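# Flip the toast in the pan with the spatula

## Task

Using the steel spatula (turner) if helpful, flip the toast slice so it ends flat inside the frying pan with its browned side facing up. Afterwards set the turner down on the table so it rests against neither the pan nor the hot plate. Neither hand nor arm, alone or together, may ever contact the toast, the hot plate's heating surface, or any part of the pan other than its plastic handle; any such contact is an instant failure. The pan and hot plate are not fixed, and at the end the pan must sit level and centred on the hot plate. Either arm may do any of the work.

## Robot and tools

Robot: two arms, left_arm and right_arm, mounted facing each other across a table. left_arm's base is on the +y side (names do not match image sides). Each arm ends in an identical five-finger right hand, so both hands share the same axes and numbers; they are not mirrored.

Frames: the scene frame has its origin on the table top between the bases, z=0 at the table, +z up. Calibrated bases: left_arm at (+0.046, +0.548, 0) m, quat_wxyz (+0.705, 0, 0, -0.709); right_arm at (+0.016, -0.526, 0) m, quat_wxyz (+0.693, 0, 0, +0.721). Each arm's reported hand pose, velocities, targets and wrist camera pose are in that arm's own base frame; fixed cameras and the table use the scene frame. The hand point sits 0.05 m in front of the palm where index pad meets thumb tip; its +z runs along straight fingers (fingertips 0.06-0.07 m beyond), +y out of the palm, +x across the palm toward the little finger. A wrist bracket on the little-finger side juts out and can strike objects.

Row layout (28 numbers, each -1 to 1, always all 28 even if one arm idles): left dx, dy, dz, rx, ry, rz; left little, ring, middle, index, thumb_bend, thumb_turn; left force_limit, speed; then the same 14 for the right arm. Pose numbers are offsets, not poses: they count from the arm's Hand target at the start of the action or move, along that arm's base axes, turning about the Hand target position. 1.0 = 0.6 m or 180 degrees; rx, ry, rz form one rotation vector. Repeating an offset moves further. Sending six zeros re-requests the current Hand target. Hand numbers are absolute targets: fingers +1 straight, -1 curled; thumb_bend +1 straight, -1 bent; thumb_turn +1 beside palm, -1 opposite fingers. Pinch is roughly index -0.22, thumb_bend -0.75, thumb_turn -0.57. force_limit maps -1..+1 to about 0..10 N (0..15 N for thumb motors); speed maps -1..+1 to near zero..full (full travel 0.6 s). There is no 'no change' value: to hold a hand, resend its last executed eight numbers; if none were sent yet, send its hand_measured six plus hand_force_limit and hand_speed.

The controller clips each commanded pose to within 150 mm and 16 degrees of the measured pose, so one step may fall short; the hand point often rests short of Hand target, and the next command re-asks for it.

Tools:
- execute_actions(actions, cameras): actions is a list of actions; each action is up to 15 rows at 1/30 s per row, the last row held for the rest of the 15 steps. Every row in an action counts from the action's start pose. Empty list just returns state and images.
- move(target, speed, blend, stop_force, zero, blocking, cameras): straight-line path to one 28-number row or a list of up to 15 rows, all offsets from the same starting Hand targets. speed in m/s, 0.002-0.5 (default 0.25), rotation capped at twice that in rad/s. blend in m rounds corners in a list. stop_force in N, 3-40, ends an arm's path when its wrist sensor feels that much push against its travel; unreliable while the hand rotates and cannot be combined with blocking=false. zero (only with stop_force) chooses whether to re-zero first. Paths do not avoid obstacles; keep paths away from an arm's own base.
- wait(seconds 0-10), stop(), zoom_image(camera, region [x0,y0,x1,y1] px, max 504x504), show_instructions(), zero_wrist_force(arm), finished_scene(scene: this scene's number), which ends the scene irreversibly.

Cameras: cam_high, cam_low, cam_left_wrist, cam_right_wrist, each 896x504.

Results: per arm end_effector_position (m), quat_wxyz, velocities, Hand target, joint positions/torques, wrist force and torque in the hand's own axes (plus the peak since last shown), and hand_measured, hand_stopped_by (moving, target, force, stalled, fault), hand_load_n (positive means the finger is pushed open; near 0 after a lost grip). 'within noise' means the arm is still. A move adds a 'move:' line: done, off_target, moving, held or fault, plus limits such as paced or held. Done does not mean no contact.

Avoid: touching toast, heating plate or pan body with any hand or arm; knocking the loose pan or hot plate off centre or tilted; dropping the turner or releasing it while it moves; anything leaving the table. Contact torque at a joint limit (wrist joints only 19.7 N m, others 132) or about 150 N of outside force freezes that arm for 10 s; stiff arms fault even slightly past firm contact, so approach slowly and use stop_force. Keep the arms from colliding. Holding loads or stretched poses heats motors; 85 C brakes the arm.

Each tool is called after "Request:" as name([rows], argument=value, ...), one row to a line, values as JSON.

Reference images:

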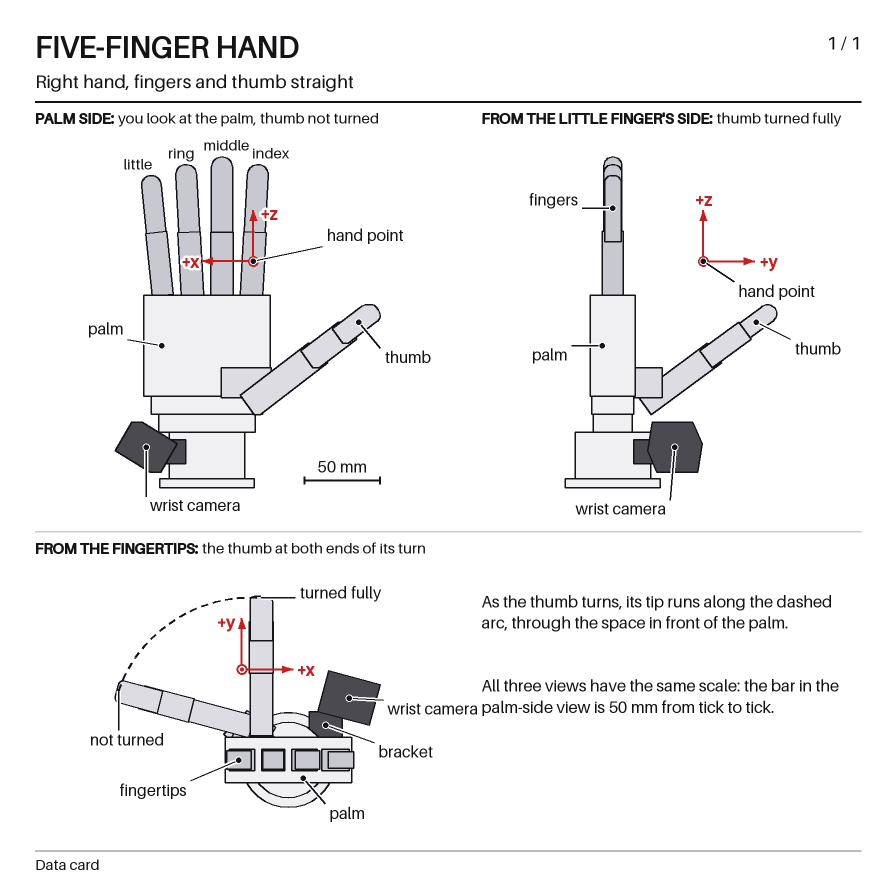

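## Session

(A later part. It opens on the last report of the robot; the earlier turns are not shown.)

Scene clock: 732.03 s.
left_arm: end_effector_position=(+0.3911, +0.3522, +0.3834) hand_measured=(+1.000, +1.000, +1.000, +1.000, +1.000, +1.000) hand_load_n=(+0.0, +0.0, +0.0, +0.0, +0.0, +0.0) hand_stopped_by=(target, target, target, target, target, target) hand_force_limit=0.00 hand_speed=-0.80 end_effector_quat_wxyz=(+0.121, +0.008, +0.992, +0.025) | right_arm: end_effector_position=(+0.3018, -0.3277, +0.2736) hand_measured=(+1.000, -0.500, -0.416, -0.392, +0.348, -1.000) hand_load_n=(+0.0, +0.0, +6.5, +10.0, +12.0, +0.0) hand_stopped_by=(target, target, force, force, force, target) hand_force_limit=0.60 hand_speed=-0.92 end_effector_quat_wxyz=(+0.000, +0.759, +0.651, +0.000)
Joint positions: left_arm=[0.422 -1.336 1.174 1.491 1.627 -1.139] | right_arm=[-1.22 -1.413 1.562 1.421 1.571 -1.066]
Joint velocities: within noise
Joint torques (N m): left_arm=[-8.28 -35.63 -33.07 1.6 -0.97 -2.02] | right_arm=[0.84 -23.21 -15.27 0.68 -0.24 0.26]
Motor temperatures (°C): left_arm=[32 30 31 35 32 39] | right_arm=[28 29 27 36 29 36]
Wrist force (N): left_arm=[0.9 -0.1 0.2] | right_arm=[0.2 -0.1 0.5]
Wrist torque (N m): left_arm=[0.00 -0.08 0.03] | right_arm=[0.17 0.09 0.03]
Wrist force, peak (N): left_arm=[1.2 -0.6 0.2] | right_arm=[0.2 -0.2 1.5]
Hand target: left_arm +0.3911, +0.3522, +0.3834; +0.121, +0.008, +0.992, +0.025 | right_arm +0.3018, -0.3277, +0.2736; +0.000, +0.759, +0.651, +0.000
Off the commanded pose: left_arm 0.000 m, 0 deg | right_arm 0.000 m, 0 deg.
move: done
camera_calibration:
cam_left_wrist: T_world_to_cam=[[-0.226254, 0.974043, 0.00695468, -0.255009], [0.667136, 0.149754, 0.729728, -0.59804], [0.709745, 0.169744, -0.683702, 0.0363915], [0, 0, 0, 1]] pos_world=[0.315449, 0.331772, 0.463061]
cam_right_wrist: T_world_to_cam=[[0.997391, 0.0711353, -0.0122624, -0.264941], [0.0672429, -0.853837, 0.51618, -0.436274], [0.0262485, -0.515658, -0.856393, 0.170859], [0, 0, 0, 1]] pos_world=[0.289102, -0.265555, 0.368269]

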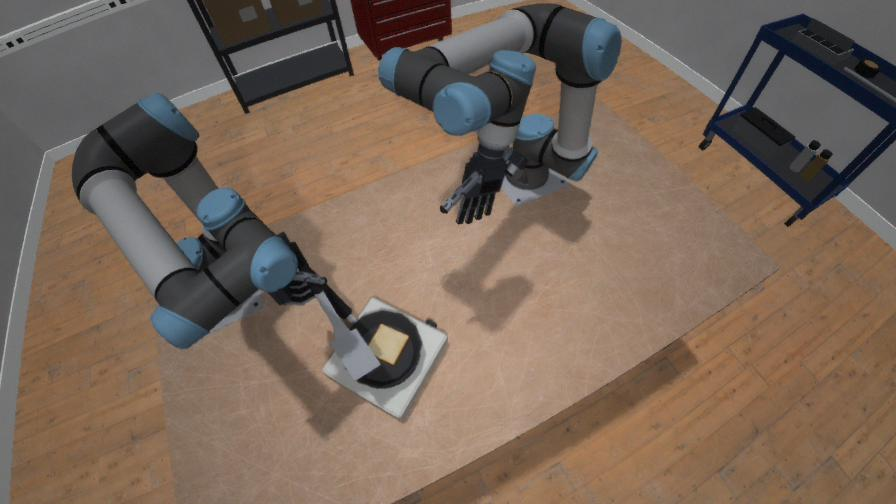

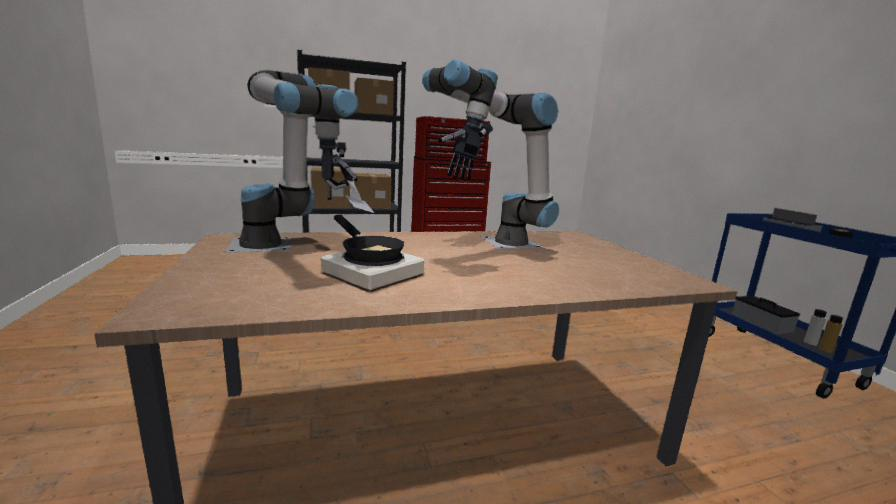

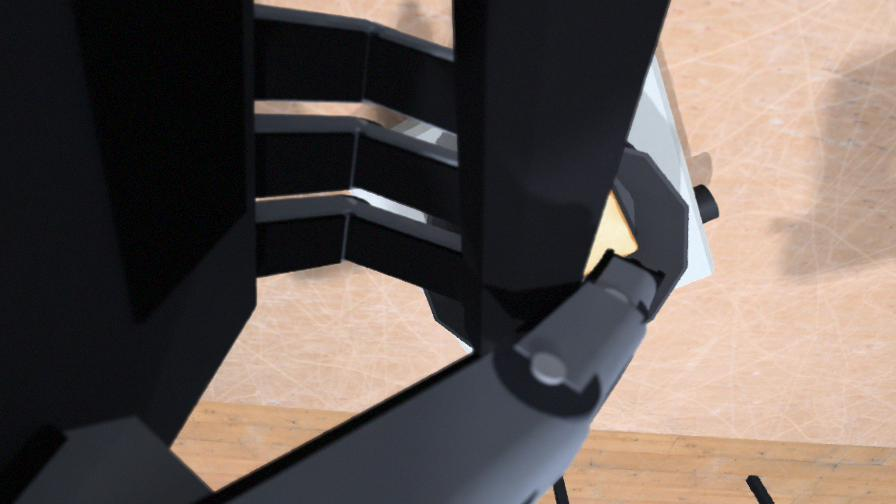

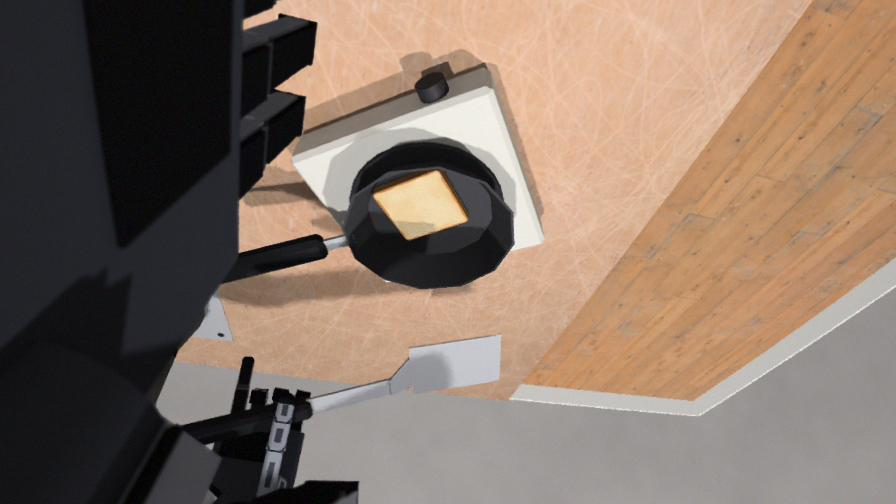

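Request:
move(target=[0,0,0,0,0,0,1,1,1,1,1,1,0,-0.8, 0,0,0,0,0,0, -0.45,-0.62,-0.64,-0.64,-0.06,-1,-0.6,-0.8], cameras=["cam_right_wrist","cam_left_wrist"])

Scene clock: 745.53 s.
left_arm: end_effector_position=(+0.3911, +0.3522, +0.3834) hand_measured=(+1.000, +1.000, +1.000, +1.000, +1.000, +1.000) hand_load_n=(+0.0, +0.0, +0.0, +0.0, +0.0, +0.0) hand_stopped_by=(target, target, target, target, target, target) hand_force_limit=0.00 hand_speed=-0.80 end_effector_quat_wxyz=(+0.121, +0.008, +0.992, +0.025) | right_arm: end_effector_position=(+0.3018, -0.3277, +0.2736) hand_measured=(-0.450, -0.554, -0.416, -0.392, +0.348, -1.000) hand_load_n=(+0.0, +2.0, +5.0, +10.0, +12.5, +1.0) hand_stopped_by=(target, force, force, force, force, target) hand_force_limit=-0.60 hand_speed=-0.80 end_effector_quat_wxyz=(+0.000, +0.759, +0.651, +0.000)
Joint positions: left_arm=[0.422 -1.336 1.174 1.491 1.627 -1.139] | right_arm=[-1.22 -1.412 1.562 1.421 1.571 -1.066]
Joint velocities: within noise
Joint torques (N m): left_arm=[-9.36 -36.41 -32.86 1.57 -1.09 -2.37] | right_arm=[0.11 -26.22 -18.55 0.78 0.69 0.41]
Motor temperatures (°C): left_arm=[32 30 31 35 32 39] | right_arm=[28 29 27 36 29 36]
Wrist force (N): left_arm=[0.9 -0.3 0.3] | right_arm=[0.1 0.1 0.6]
Wrist torque (N m): left_arm=[-0.04 -0.09 0.02] | right_arm=[0.19 0.10 0.03]
Wrist force, peak (N): left_arm=[1.3 -0.6 0.4] | right_arm=[0.3 0.2 0.7]
Hand target: left_arm +0.3911, +0.3522, +0.3834; +0.121, +0.008, +0.992, +0.025 | right_arm +0.3018, -0.3277, +0.2736; +0.000, +0.759, +0.651, +0.000
Off the commanded pose: left_arm 0.000 m, 0 deg | right_arm 0.000 m, 0 deg.
move: done
camera_calibration:
cam_left_wrist: T_world_to_cam=[[-0.226254, 0.974043, 0.00695469, -0.255009], [0.667136, 0.149755, 0.729728, -0.59804], [0.709745, 0.169744, -0.683702, 0.0363915], [0, 0, 0, 1]] pos_world=[0.315449, 0.331772, 0.463061]
cam_right_wrist: T_world_to_cam=[[0.99739, 0.0711365, -0.01232, -0.264923], [0.0672765, -0.853889, 0.516088, -0.436251], [0.0261928, -0.51557, -0.856447, 0.170851], [0, 0, 0, 1]] pos_world=[0.289106, -0.265579, 0.368205]
Images, in order (width x height): cam_left_wrist 896x504, cam_right_wrist 896x504.

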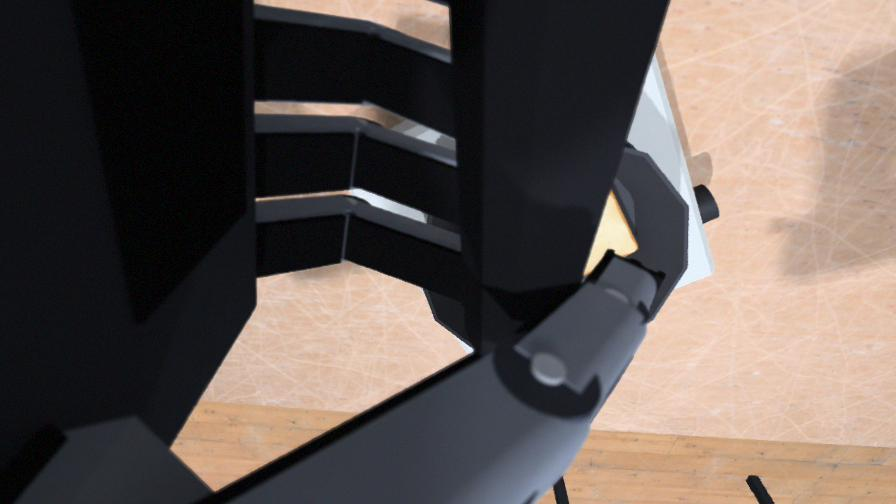

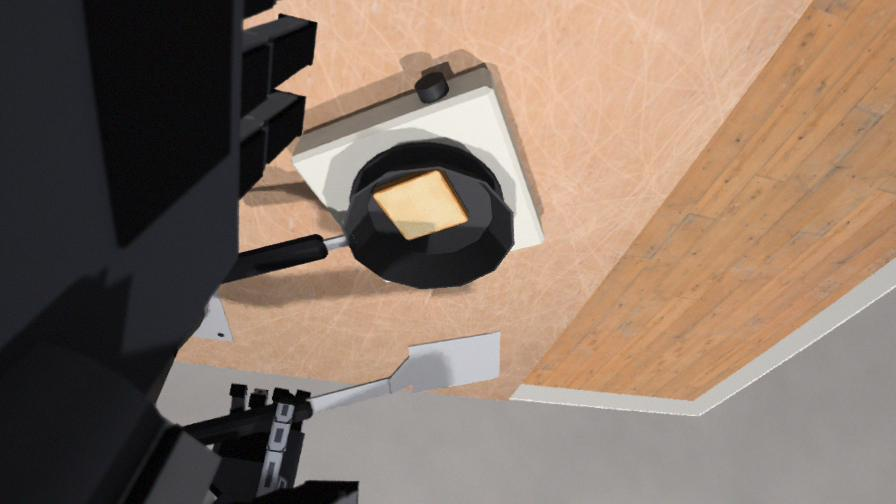

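Request:
move([
  [0,0,0,0,0,0,1,1,1,1,1,1,0,-0.8, 0,0,0.133,0,0,0, -0.62,-0.62,-0.64,-0.64,-0.06,-1,-0.7,-0.8],
  [0,0,0,0,0,0,1,1,1,1,1,1,0,-0.8, -0.1275,-0.4638,0.2107,0,0,0.782, -0.62,-0.62,-0.64,-0.64,-0.06,-1,-0.7,-0.8],
], speed=0.2, blend=0.03)

Scene clock: 756.43 s.
left_arm: end_effector_position=(+0.3911, +0.3522, +0.3834) hand_measured=(+1.000, +1.000, +1.000, +1.000, +1.000, +1.000) hand_load_n=(+0.0, +0.0, +0.0, +0.0, +0.0, +0.0) hand_stopped_by=(target, target, target, target, target, target) hand_force_limit=0.00 hand_speed=-0.80 end_effector_quat_wxyz=(+0.121, +0.008, +0.992, +0.025) | right_arm: end_effector_position=(+0.2249, -0.6048, +0.3989) hand_measured=(-0.620, -0.554, -0.416, -0.392, +0.348, -1.000) hand_load_n=(+0.0, +2.5, +5.5, +9.0, +13.0, +0.0) hand_stopped_by=(target, force, force, force, force, target) hand_force_limit=-0.70 hand_speed=-0.80 end_effector_quat_wxyz=(+0.007, -0.329, +0.892, -0.310)
Joint positions: left_arm=[0.422 -1.336 1.174 1.491 1.627 -1.139] | right_arm=[-1.479 -0.731 0.035 1.656 1.405 -3.704]
Joint velocities: within noise
Joint torques (N m): left_arm=[-8.59 -34.65 -32.59 1.36 -1.08 -2.04] | right_arm=[0.75 -61.32 -14.75 -0.26 -1.29 -0.4]
Motor temperatures (°C): left_arm=[32 30 31 35 32 39] | right_arm=[28 29 27 36 29 36]
Wrist force (N): left_arm=[1.1 -0.2 0.3] | right_arm=[0.6 0.5 0.0]
Wrist torque (N m): left_arm=[-0.01 -0.11 0.04] | right_arm=[0.17 0.04 0.06]
Wrist force, peak (N): left_arm=[1.4 -0.7 0.4] | right_arm=[0.2 -0.1 2.6]
Hand target: left_arm +0.3911, +0.3522, +0.3834; +0.121, +0.008, +0.992, +0.025 | right_arm +0.2253, -0.6060, +0.4000; +0.005, -0.345, +0.922, -0.175
Off the commanded pose: left_arm 0.000 m, 0 deg | right_arm 0.002 m, 36 deg; orientation clipped.
elbow stopped short (right arm): the move would have taken joint 3 (elbow) straighter than the controller allows.
move: off_target (right_arm); limits=paced
camera_calibration:
cam_left_wrist: T_world_to_cam=[[-0.226254, 0.974043, 0.00695464, -0.255009], [0.667136, 0.149755, 0.729728, -0.59804], [0.709745, 0.169744, -0.683702, 0.0363915], [0, 0, 0, 1]] pos_world=[0.315449, 0.331772, 0.463061]
cam_right_wrist: T_world_to_cam=[[-0.740053, 0.437626, -0.510691, 0.644278], [0.426739, 0.892451, 0.14637, 0.390494], [0.519822, -0.109611, -0.847213, 0.268191], [0, 0, 0, 1]] pos_world=[0.170749, -0.601053, 0.499086]

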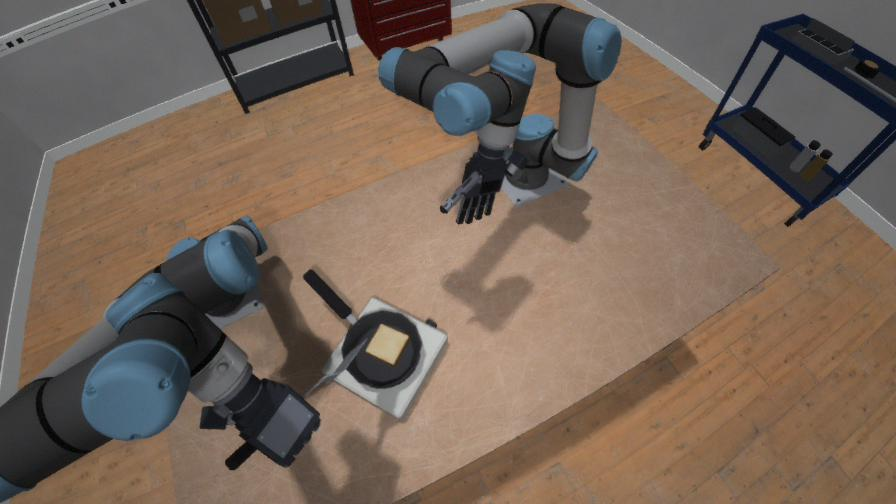

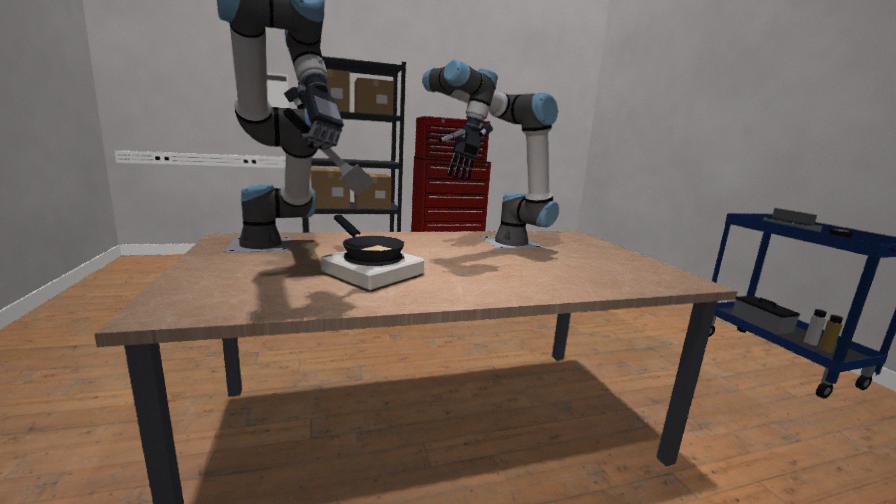

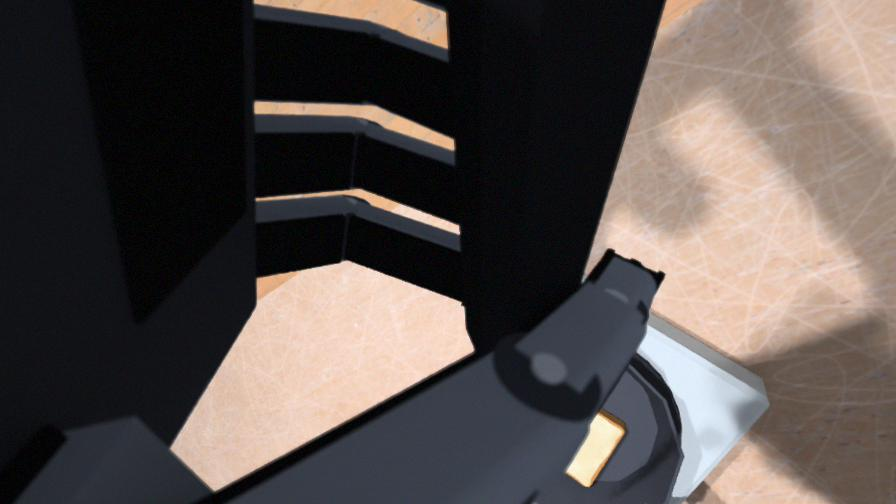

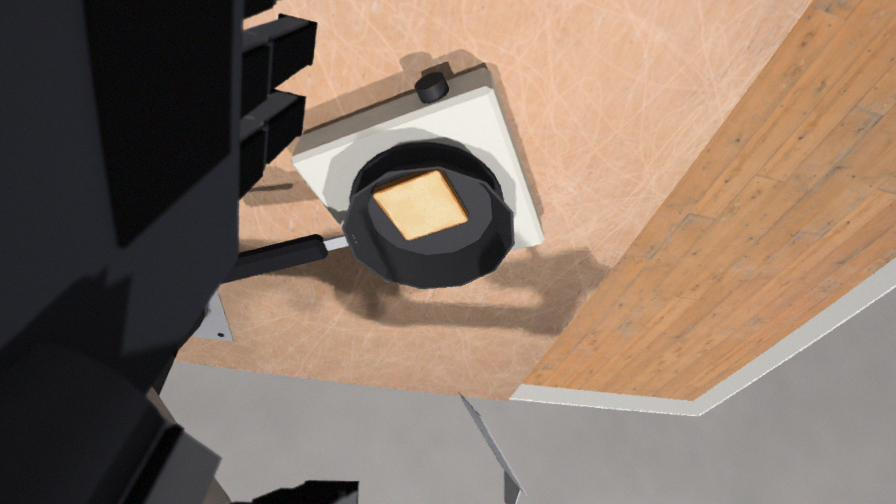

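Request:
move([
  [0,0,0,0,0,0,1,1,1,1,1,1,0,-0.8, 0,0,-0.1,0,0,0, -0.62,-0.62,-0.64,-0.64,-0.06,-1,-0.7,-0.8],
  [0,0,0,0,0,0,1,1,1,1,1,1,0,-0.8, 0,0,-0.1667,0.1039,0.0433,0.0053, -0.62,-0.62,-0.64,-0.64,-0.06,-1,-0.7,-0.8],
], speed=0.12, blend=0.02)

Scene clock: 763.40 s.
left_arm: end_effector_position=(+0.3911, +0.3522, +0.3834) hand_measured=(+1.000, +1.000, +1.000, +1.000, +1.000, +1.000) hand_load_n=(+0.0, +0.0, +0.0, +0.0, +0.0, +0.0) hand_stopped_by=(target, target, target, target, target, target) hand_force_limit=0.00 hand_speed=-0.80 end_effector_quat_wxyz=(+0.121, +0.008, +0.992, +0.025) | right_arm: end_effector_position=(+0.2248, -0.6045, +0.2989) hand_measured=(-0.620, -0.554, -0.416, -0.392, +0.348, -1.000) hand_load_n=(+0.0, +2.5, +5.5, +9.5, +13.0, +0.5) hand_stopped_by=(target, force, force, force, force, target) hand_force_limit=-0.70 hand_speed=-0.80 end_effector_quat_wxyz=(+0.003, -0.347, +0.919, -0.185)
Joint positions: left_arm=[0.422 -1.336 1.174 1.491 1.627 -1.139] | right_arm=[-1.448 -0.57 0.035 1.744 1.479 -3.724]
Joint velocities: within noise
Joint torques (N m): left_arm=[-8.02 -35.57 -32.58 1.32 -0.97 -2.01] | right_arm=[8.61 -66 -16.72 3.89 0.79 -1.94]
Motor temperatures (°C): left_arm=[32 30 31 35 32 39] | right_arm=[28 29 27 36 29 36]
Wrist force (N): left_arm=[1.2 0.0 0.4] | right_arm=[0.6 0.2 0.2]
Wrist torque (N m): left_arm=[0.00 -0.13 0.04] | right_arm=[0.17 0.02 0.05]
Wrist force, peak (N): left_arm=[1.4 -0.5 0.5] | right_arm=[0.8 0.3 -0.5]
Hand target: left_arm +0.3911, +0.3522, +0.3834; +0.121, +0.008, +0.992, +0.025 | right_arm +0.2253, -0.6060, +0.3000; +0.001, -0.357, +0.933, -0.047
Off the commanded pose: left_arm 0.000 m, 0 deg | right_arm 0.002 m, 21 deg; orientation clipped.
elbow stopped short (right arm): the move would have taken joint 3 (elbow) straighter than the controller allows.
move: off_target (right_arm); limits=paced
camera_calibration:
cam_left_wrist: T_world_to_cam=[[-0.226254, 0.974043, 0.00695462, -0.255009], [0.667136, 0.149755, 0.729728, -0.59804], [0.709745, 0.169744, -0.683702, 0.0363915], [0, 0, 0, 1]] pos_world=[0.315449, 0.331772, 0.463061]
cam_right_wrist: T_world_to_cam=[[-0.78914, 0.525789, -0.317496, 0.599592], [0.437848, 0.844076, 0.309556, 0.324426], [0.430752, 0.105268, -0.89631, 0.348124], [0, 0, 0, 1]] pos_world=[0.181158, -0.625745, 0.401967]

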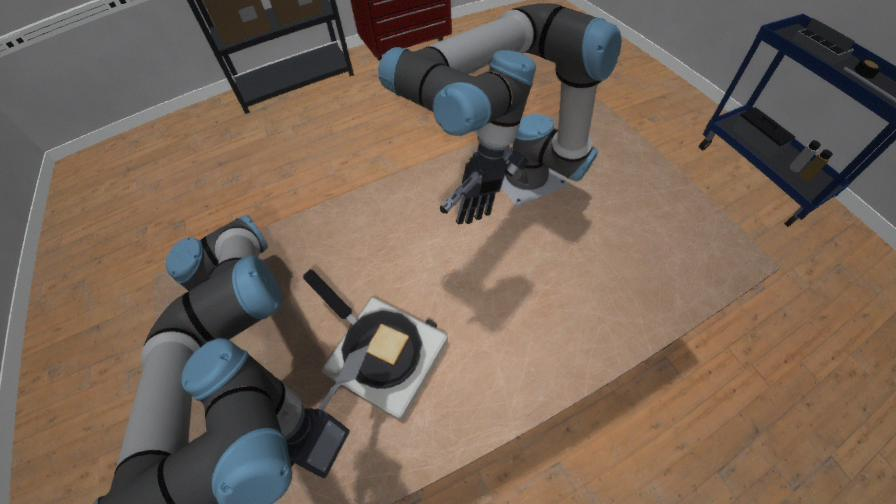

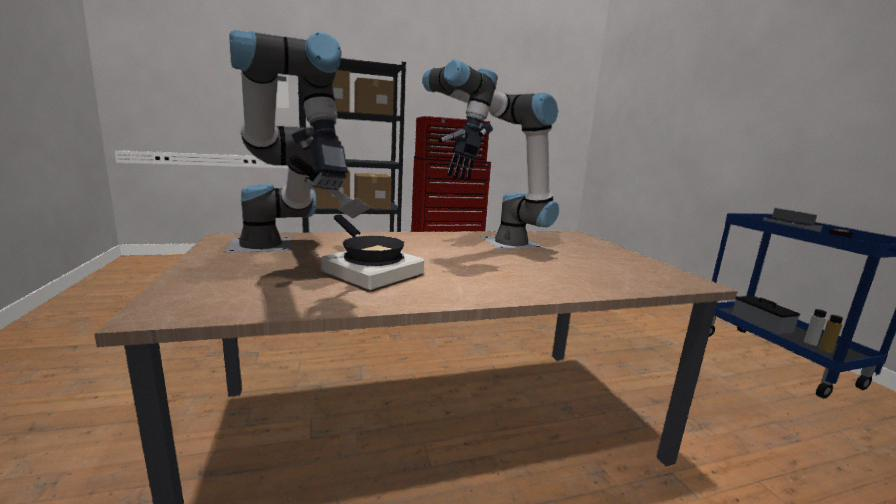

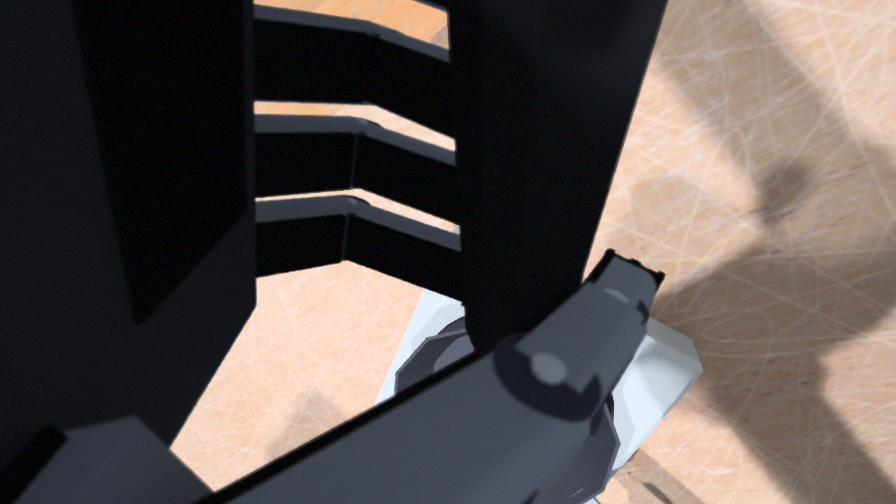

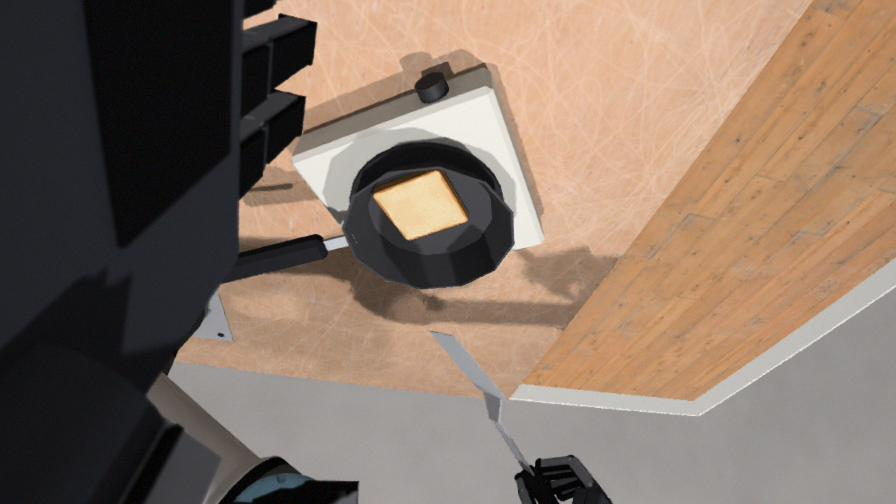

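Request:
zoom_image(camera="cam_right_wrist", region=[400, 310, 640, 504])

Request:
zoom_image(camera="cam_high", region=[270, 300, 430, 500])

Request:
zoom_image(camera="cam_low", region=[280, 110, 420, 290])

Scaled by 2.100 from the camera's 896x504 image, which has a finer 1280x720 frame.

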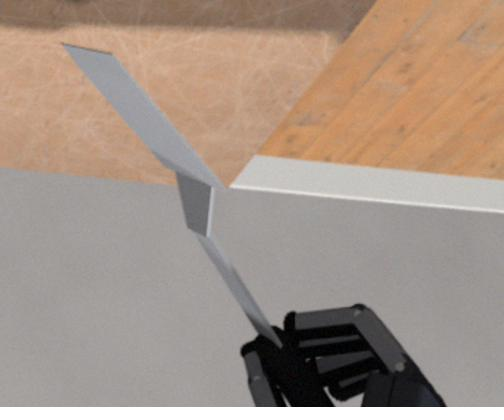

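Scaled by 2.520 from the camera's 896x504 image, which has a finer 1280x720 frame.

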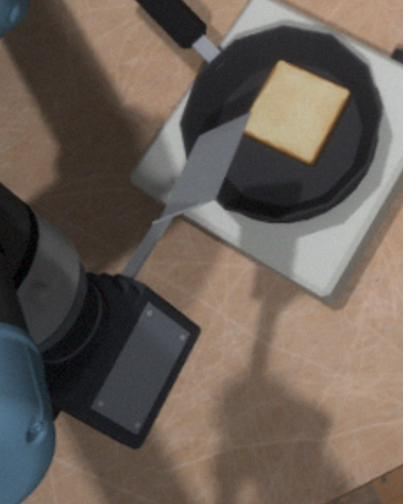

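Scaled by 2.800 from the camera's 896x504 image, which has a finer 1280x720 frame.

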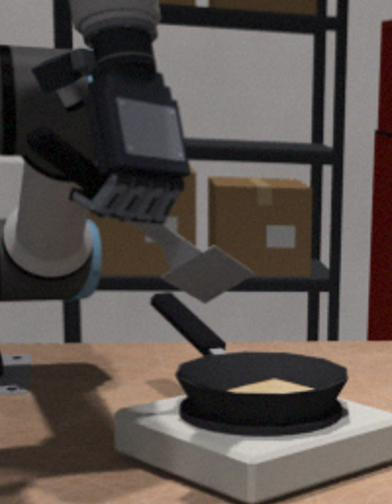

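Request:
move(target=[0,0,0,0,0,0,1,1,1,1,1,1,0,-0.8, 0.0538,0.0415,0.0583,-0.0369,0.1892,-0.1345, -0.62,-0.62,-0.64,-0.64,-0.06,-1,-0.7,-0.8], speed=0.12)

Scene clock: 780.53 s.
left_arm: end_effector_position=(+0.3911, +0.3522, +0.3834) hand_measured=(+1.000, +1.000, +1.000, +1.000, +1.000, +1.000) hand_load_n=(+0.0, +0.0, +0.0, +0.0, +0.0, +0.0) hand_stopped_by=(target, target, target, target, target, target) hand_force_limit=0.00 hand_speed=-0.80 end_effector_quat_wxyz=(+0.121, +0.008, +0.992, +0.025) | right_arm: end_effector_position=(+0.2567, -0.5799, +0.3340) hand_measured=(-0.620, -0.554, -0.416, -0.392, +0.348, -1.000) hand_load_n=(+0.0, +3.0, +5.5, +9.0, +12.5, +0.0) hand_stopped_by=(target, force, force, force, force, target) hand_force_limit=-0.70 hand_speed=-0.80 end_effector_quat_wxyz=(-0.265, -0.197, +0.912, -0.243)
Joint positions: left_arm=[0.422 -1.336 1.174 1.491 1.627 -1.139] | right_arm=[-1.165 -0.582 0.035 1.677 2.181 -3.302]
Joint velocities: within noise
Joint torques (N m): left_arm=[-9.44 -35.83 -32.82 1.3 -1.18 -2.16] | right_arm=[4.21 -55.27 -17.02 0.05 1.66 -1.17]
Motor temperatures (°C): left_arm=[32 30 31 35 32 39] | right_arm=[28 29 27 36 29 36]
Wrist force (N): left_arm=[1.0 -0.2 0.1] | right_arm=[-0.7 0.1 0.0]
Wrist torque (N m): left_arm=[-0.01 -0.08 0.03] | right_arm=[0.08 0.16 -0.08]
Wrist force, peak (N): left_arm=[1.3 -0.4 0.4] | right_arm=[1.0 0.3 -0.1]
Hand target: left_arm +0.3911, +0.3522, +0.3834; +0.121, +0.008, +0.992, +0.025 | right_arm +0.2576, -0.5811, +0.3349; -0.286, -0.175, +0.936, -0.109
Off the commanded pose: left_arm 0.000 m, 0 deg | right_arm 0.002 m, 30 deg; orientation clipped.
elbow stopped short (right arm): the move would have taken joint 3 (elbow) straighter than the controller allows.
move: off_target (right_arm); limits=paced
camera_calibration:
cam_left_wrist: T_world_to_cam=[[-0.226254, 0.974043, 0.00695469, -0.255009], [0.667136, 0.149754, 0.729728, -0.59804], [0.709745, 0.169744, -0.683702, 0.0363915], [0, 0, 0, 1]] pos_world=[0.315449, 0.331772, 0.463061]
cam_right_wrist: T_world_to_cam=[[-0.655237, 0.725879, -0.2092, 0.668449], [0.75535, 0.633407, -0.168053, 0.23459], [0.010522, -0.268134, -0.963324, 0.277001], [0, 0, 0, 1]] pos_world=[0.25788, -0.559531, 0.446105]

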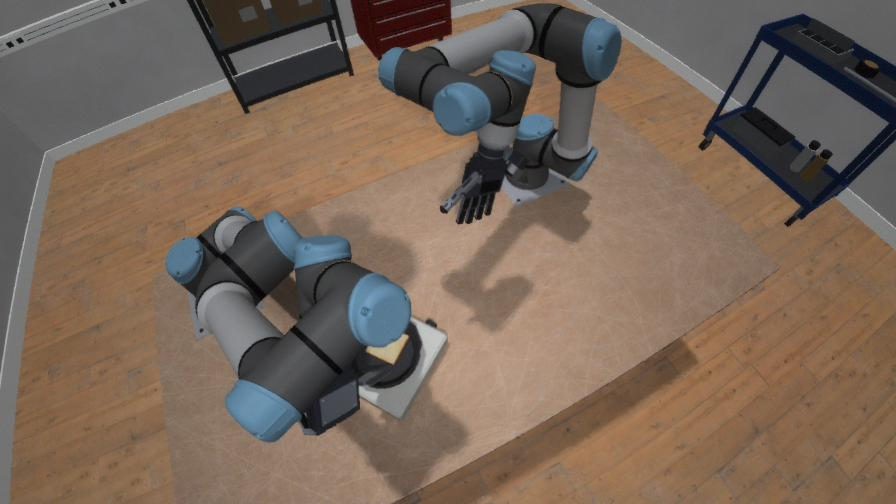

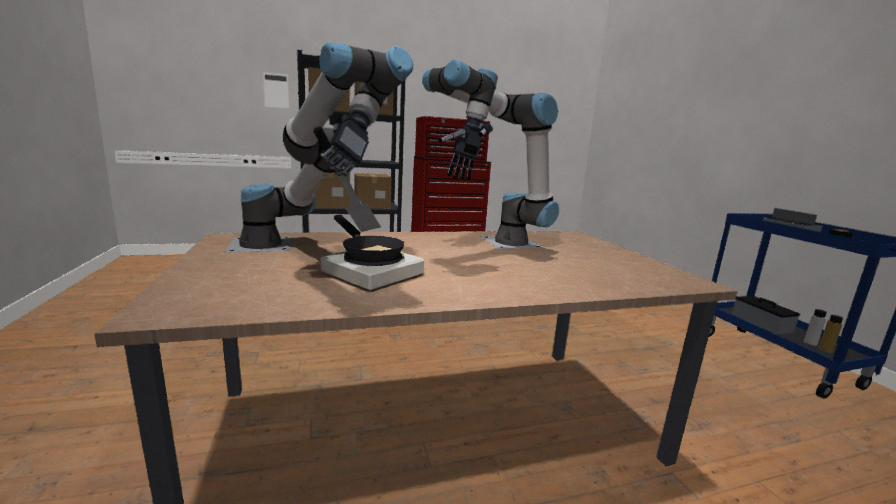

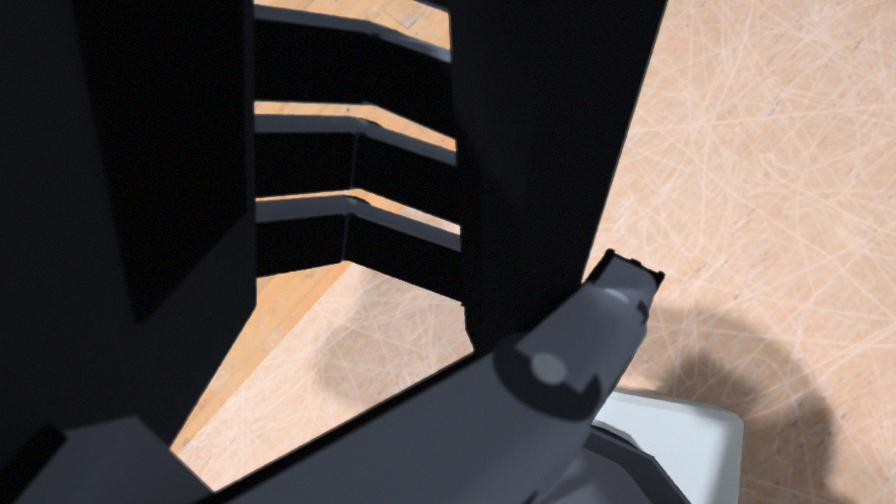

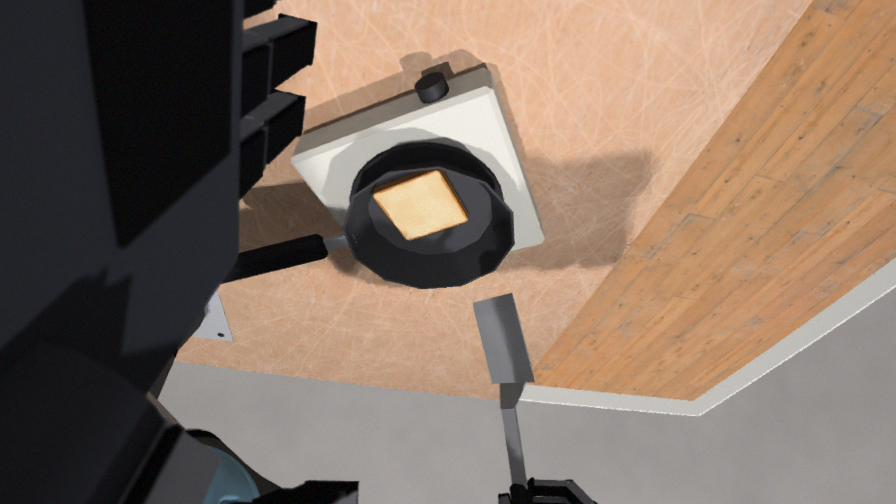

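Request:
zoom_image(camera="cam_right_wrist", region=[330, 120, 550, 300])

Scaled by 2.291 from the camera's 896x504 image, which has a finer 1280x720 frame.

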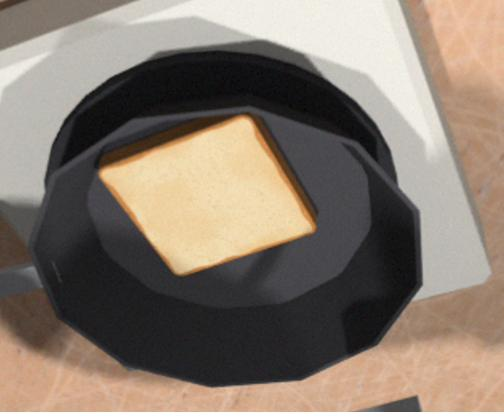

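Request:
move(target=[0,0,0,0,0,0,1,1,1,1,1,1,0,-0.8, 0.0737,0.4223,0.0418,-0.1137,-0.2091,-0.6411, -0.62,-0.62,-0.64,-0.64,-0.06,-1,-0.7,-0.8], speed=0.2)

Scene clock: 803.27 s.
left_arm: end_effector_position=(+0.3911, +0.3522, +0.3834) hand_measured=(+1.000, +1.000, +1.000, +1.000, +1.000, +1.000) hand_load_n=(+0.0, +0.0, +0.0, +0.0, +0.0, +0.0) hand_stopped_by=(target, target, target, target, target, target) hand_force_limit=0.00 hand_speed=-0.80 end_effector_quat_wxyz=(+0.121, +0.008, +0.992, +0.025) | right_arm: end_effector_position=(+0.3019, -0.3277, +0.3600) hand_measured=(-0.620, -0.554, -0.416, -0.392, +0.348, -1.000) hand_load_n=(+0.0, +2.0, +5.5, +9.5, +12.5, +1.0) hand_stopped_by=(target, force, force, force, force, target) hand_force_limit=-0.70 hand_speed=-0.80 end_effector_quat_wxyz=(+0.000, +0.759, +0.651, +0.000)
Joint positions: left_arm=[0.422 -1.336 1.174 1.491 1.627 -1.139] | right_arm=[-1.221 -1.42 1.35 1.641 1.57 -1.069]
Joint velocities: within noise
Joint torques (N m): left_arm=[-8.77 -36.54 -33.73 1.73 -1 -2.17] | right_arm=[-3.61 -30.24 -27.89 6.87 -0.71 1.51]
Motor temperatures (°C): left_arm=[31 30 31 35 32 39] | right_arm=[28 29 27 36 29 36]
Wrist force (N): left_arm=[0.6 -0.4 0.3] | right_arm=[0.3 -0.1 0.6]
Wrist torque (N m): left_arm=[-0.06 -0.04 0.00] | right_arm=[0.14 0.06 0.02]
Wrist force, peak (N): left_arm=[1.4 -0.4 0.5] | right_arm=[0.8 -0.4 0.8]
Hand target: left_arm +0.3911, +0.3522, +0.3834; +0.121, +0.008, +0.992, +0.025 | right_arm +0.3018, -0.3277, +0.3600; +0.000, +0.759, +0.651, +0.000
Off the commanded pose: left_arm 0.000 m, 0 deg | right_arm 0.000 m, 0 deg.
move: done
camera_calibration:
cam_left_wrist: T_world_to_cam=[[-0.226254, 0.974043, 0.00695464, -0.255009], [0.667136, 0.149755, 0.729728, -0.59804], [0.709745, 0.169744, -0.683702, 0.0363916], [0, 0, 0, 1]] pos_world=[0.315449, 0.331772, 0.463061]
cam_right_wrist: T_world_to_cam=[[0.99726, 0.0730415, -0.0117193, -0.263435], [0.0686279, -0.854345, 0.515155, -0.481082], [0.0276154, -0.514548, -0.857017, 0.245004], [0, 0, 0, 1]] pos_world=[0.288963, -0.265702, 0.454717]

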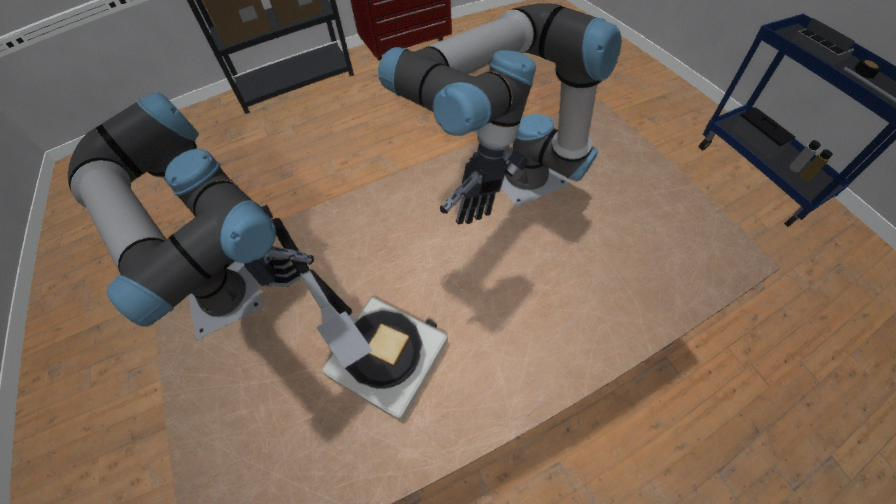

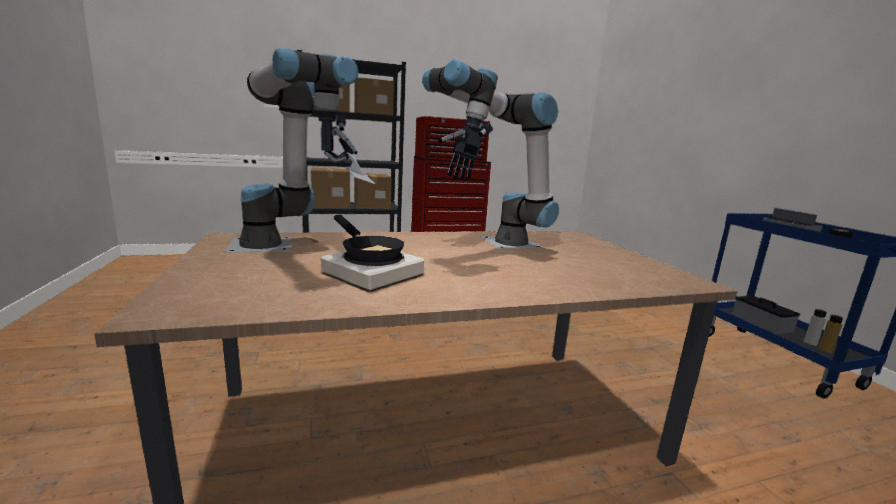

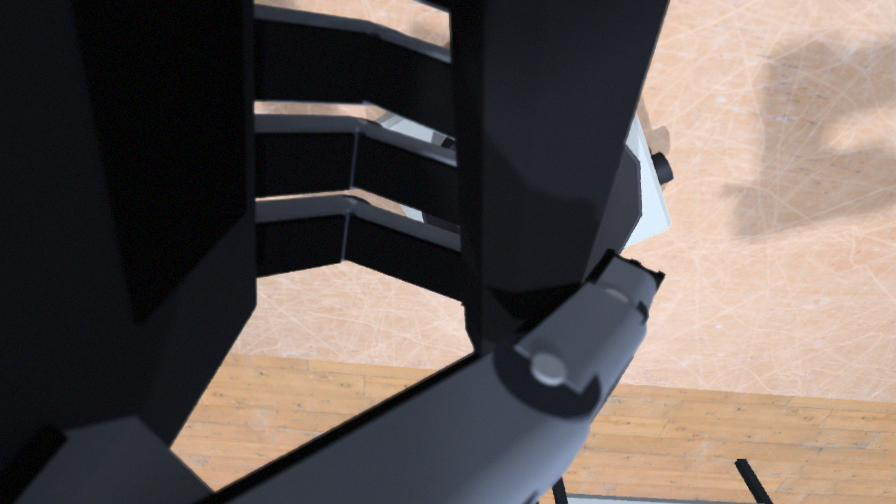

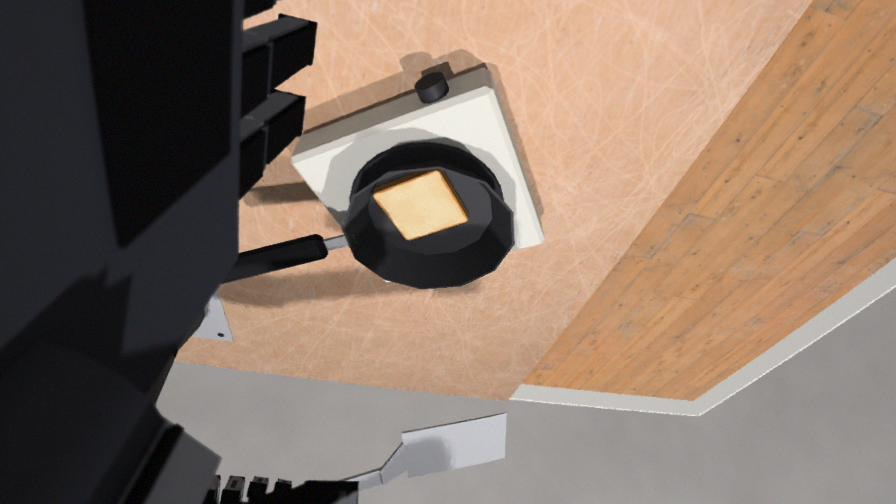

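Request:
move(target=[0,0,0,0,0,0,1,1,1,1,1,1,0,-0.8, 0.4083,0.0418,-0.025,0.1479,-0.1748,-0.3708, -0.62,-0.62,-0.64,-0.64,-0.06,-1,-0.7,-0.8], speed=0.15)

Scene clock: 810.13 s.
left_arm: end_effector_position=(+0.3911, +0.3522, +0.3834) hand_measured=(+1.000, +1.000, +1.000, +1.000, +1.000, +1.000) hand_load_n=(+0.0, +0.0, +0.0, +0.0, +0.0, +0.0) hand_stopped_by=(target, target, target, target, target, target) hand_force_limit=0.00 hand_speed=-0.80 end_effector_quat_wxyz=(+0.121, +0.008, +0.992, +0.025) | right_arm: end_effector_position=(+0.5468, -0.3027, +0.3450) hand_measured=(-0.620, -0.554, -0.416, -0.392, +0.348, -1.000) hand_load_n=(+0.0, +3.5, +5.5, +8.5, +12.5, +1.0) hand_stopped_by=(target, force, force, force, force, target) hand_force_limit=-0.70 hand_speed=-0.80 end_effector_quat_wxyz=(+0.003, +0.938, +0.096, +0.332)
Joint positions: left_arm=[0.422 -1.336 1.174 1.491 1.627 -1.139] | right_arm=[-0.844 -1.193 1.09 1.23 1.041 0.645]
Joint velocities: within noise
Joint torques (N m): left_arm=[-8.72 -35.85 -32.68 1.56 -1.01 -1.99] | right_arm=[-8.66 -48.97 -17.73 4.16 -1.64 1.43]
Motor temperatures (°C): left_arm=[31 30 31 35 32 39] | right_arm=[28 29 27 36 29 36]
Wrist force (N): left_arm=[0.9 -0.4 0.2] | right_arm=[-1.2 -0.1 -0.1]
Wrist torque (N m): left_arm=[-0.04 -0.08 0.02] | right_arm=[0.17 0.27 -0.15]
Wrist force, peak (N): left_arm=[1.3 -0.3 0.3] | right_arm=[-1.3 -0.2 0.2]
Hand target: left_arm +0.3911, +0.3522, +0.3834; +0.121, +0.008, +0.992, +0.025 | right_arm +0.5468, -0.3027, +0.3450; +0.003, +0.938, +0.096, +0.332
Off the commanded pose: left_arm 0.000 m, 0 deg | right_arm 0.000 m, 0 deg.
move: done
camera_calibration:
cam_left_wrist: T_world_to_cam=[[-0.226254, 0.974043, 0.00695468, -0.255009], [0.667136, 0.149754, 0.729728, -0.59804], [0.709745, 0.169744, -0.683702, 0.0363915], [0, 0, 0, 1]] pos_world=[0.315449, 0.331772, 0.463061]
cam_right_wrist: T_world_to_cam=[[0.351827, -0.915165, 0.196698, -0.527798], [-0.920534, -0.376384, -0.104654, 0.430679], [0.16981, -0.144247, -0.974863, 0.31326], [0, 0, 0, 1]] pos_world=[0.528953, -0.275735, 0.454274]

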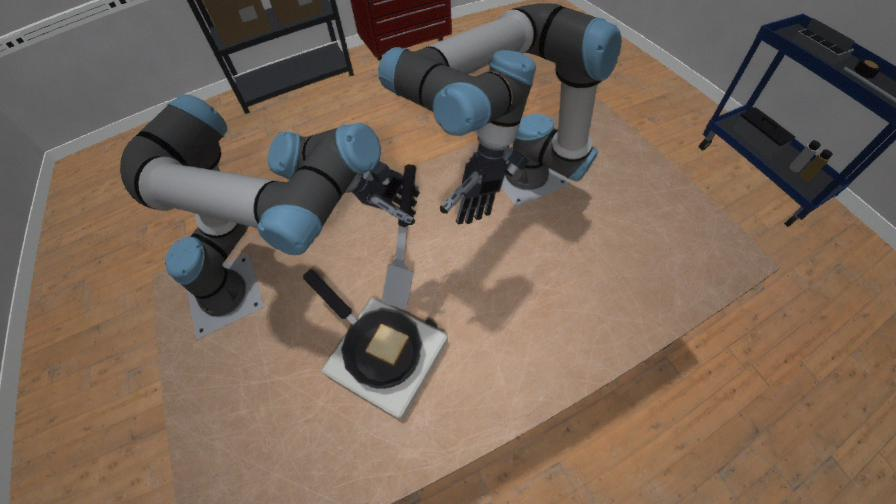

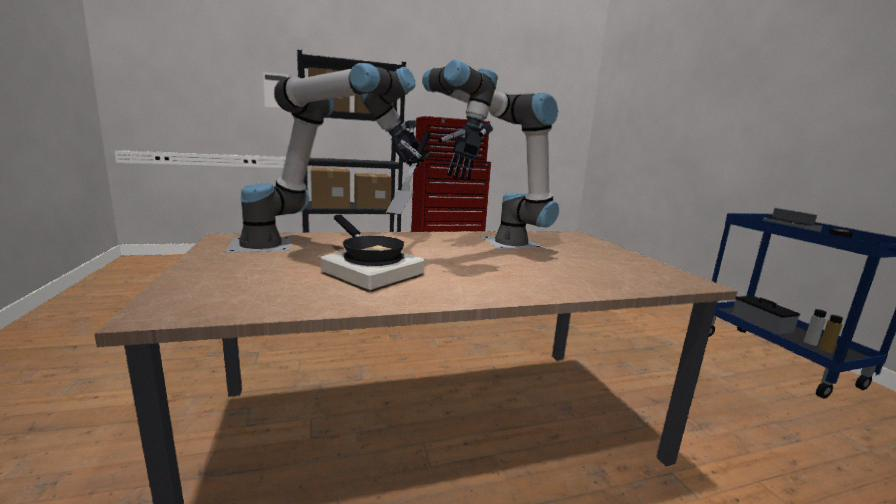

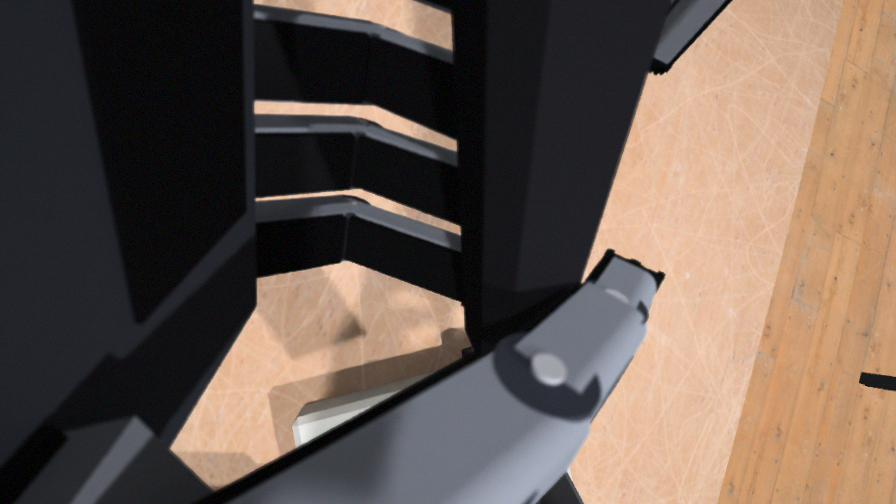

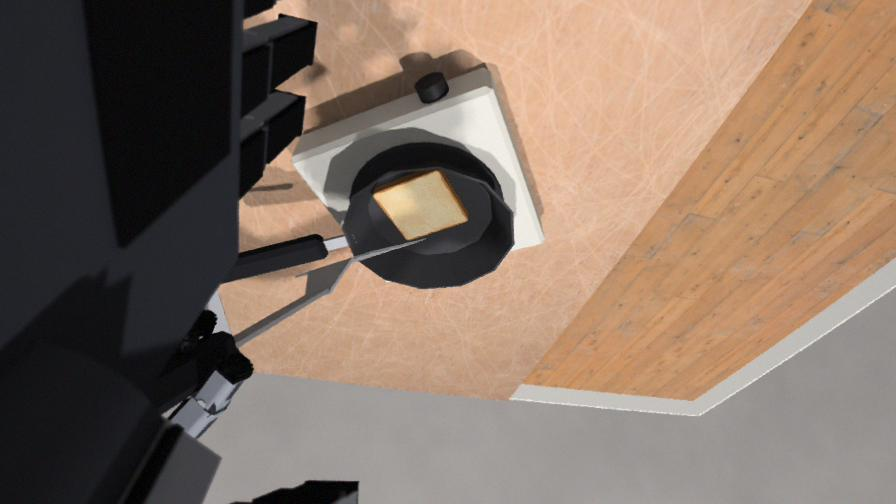

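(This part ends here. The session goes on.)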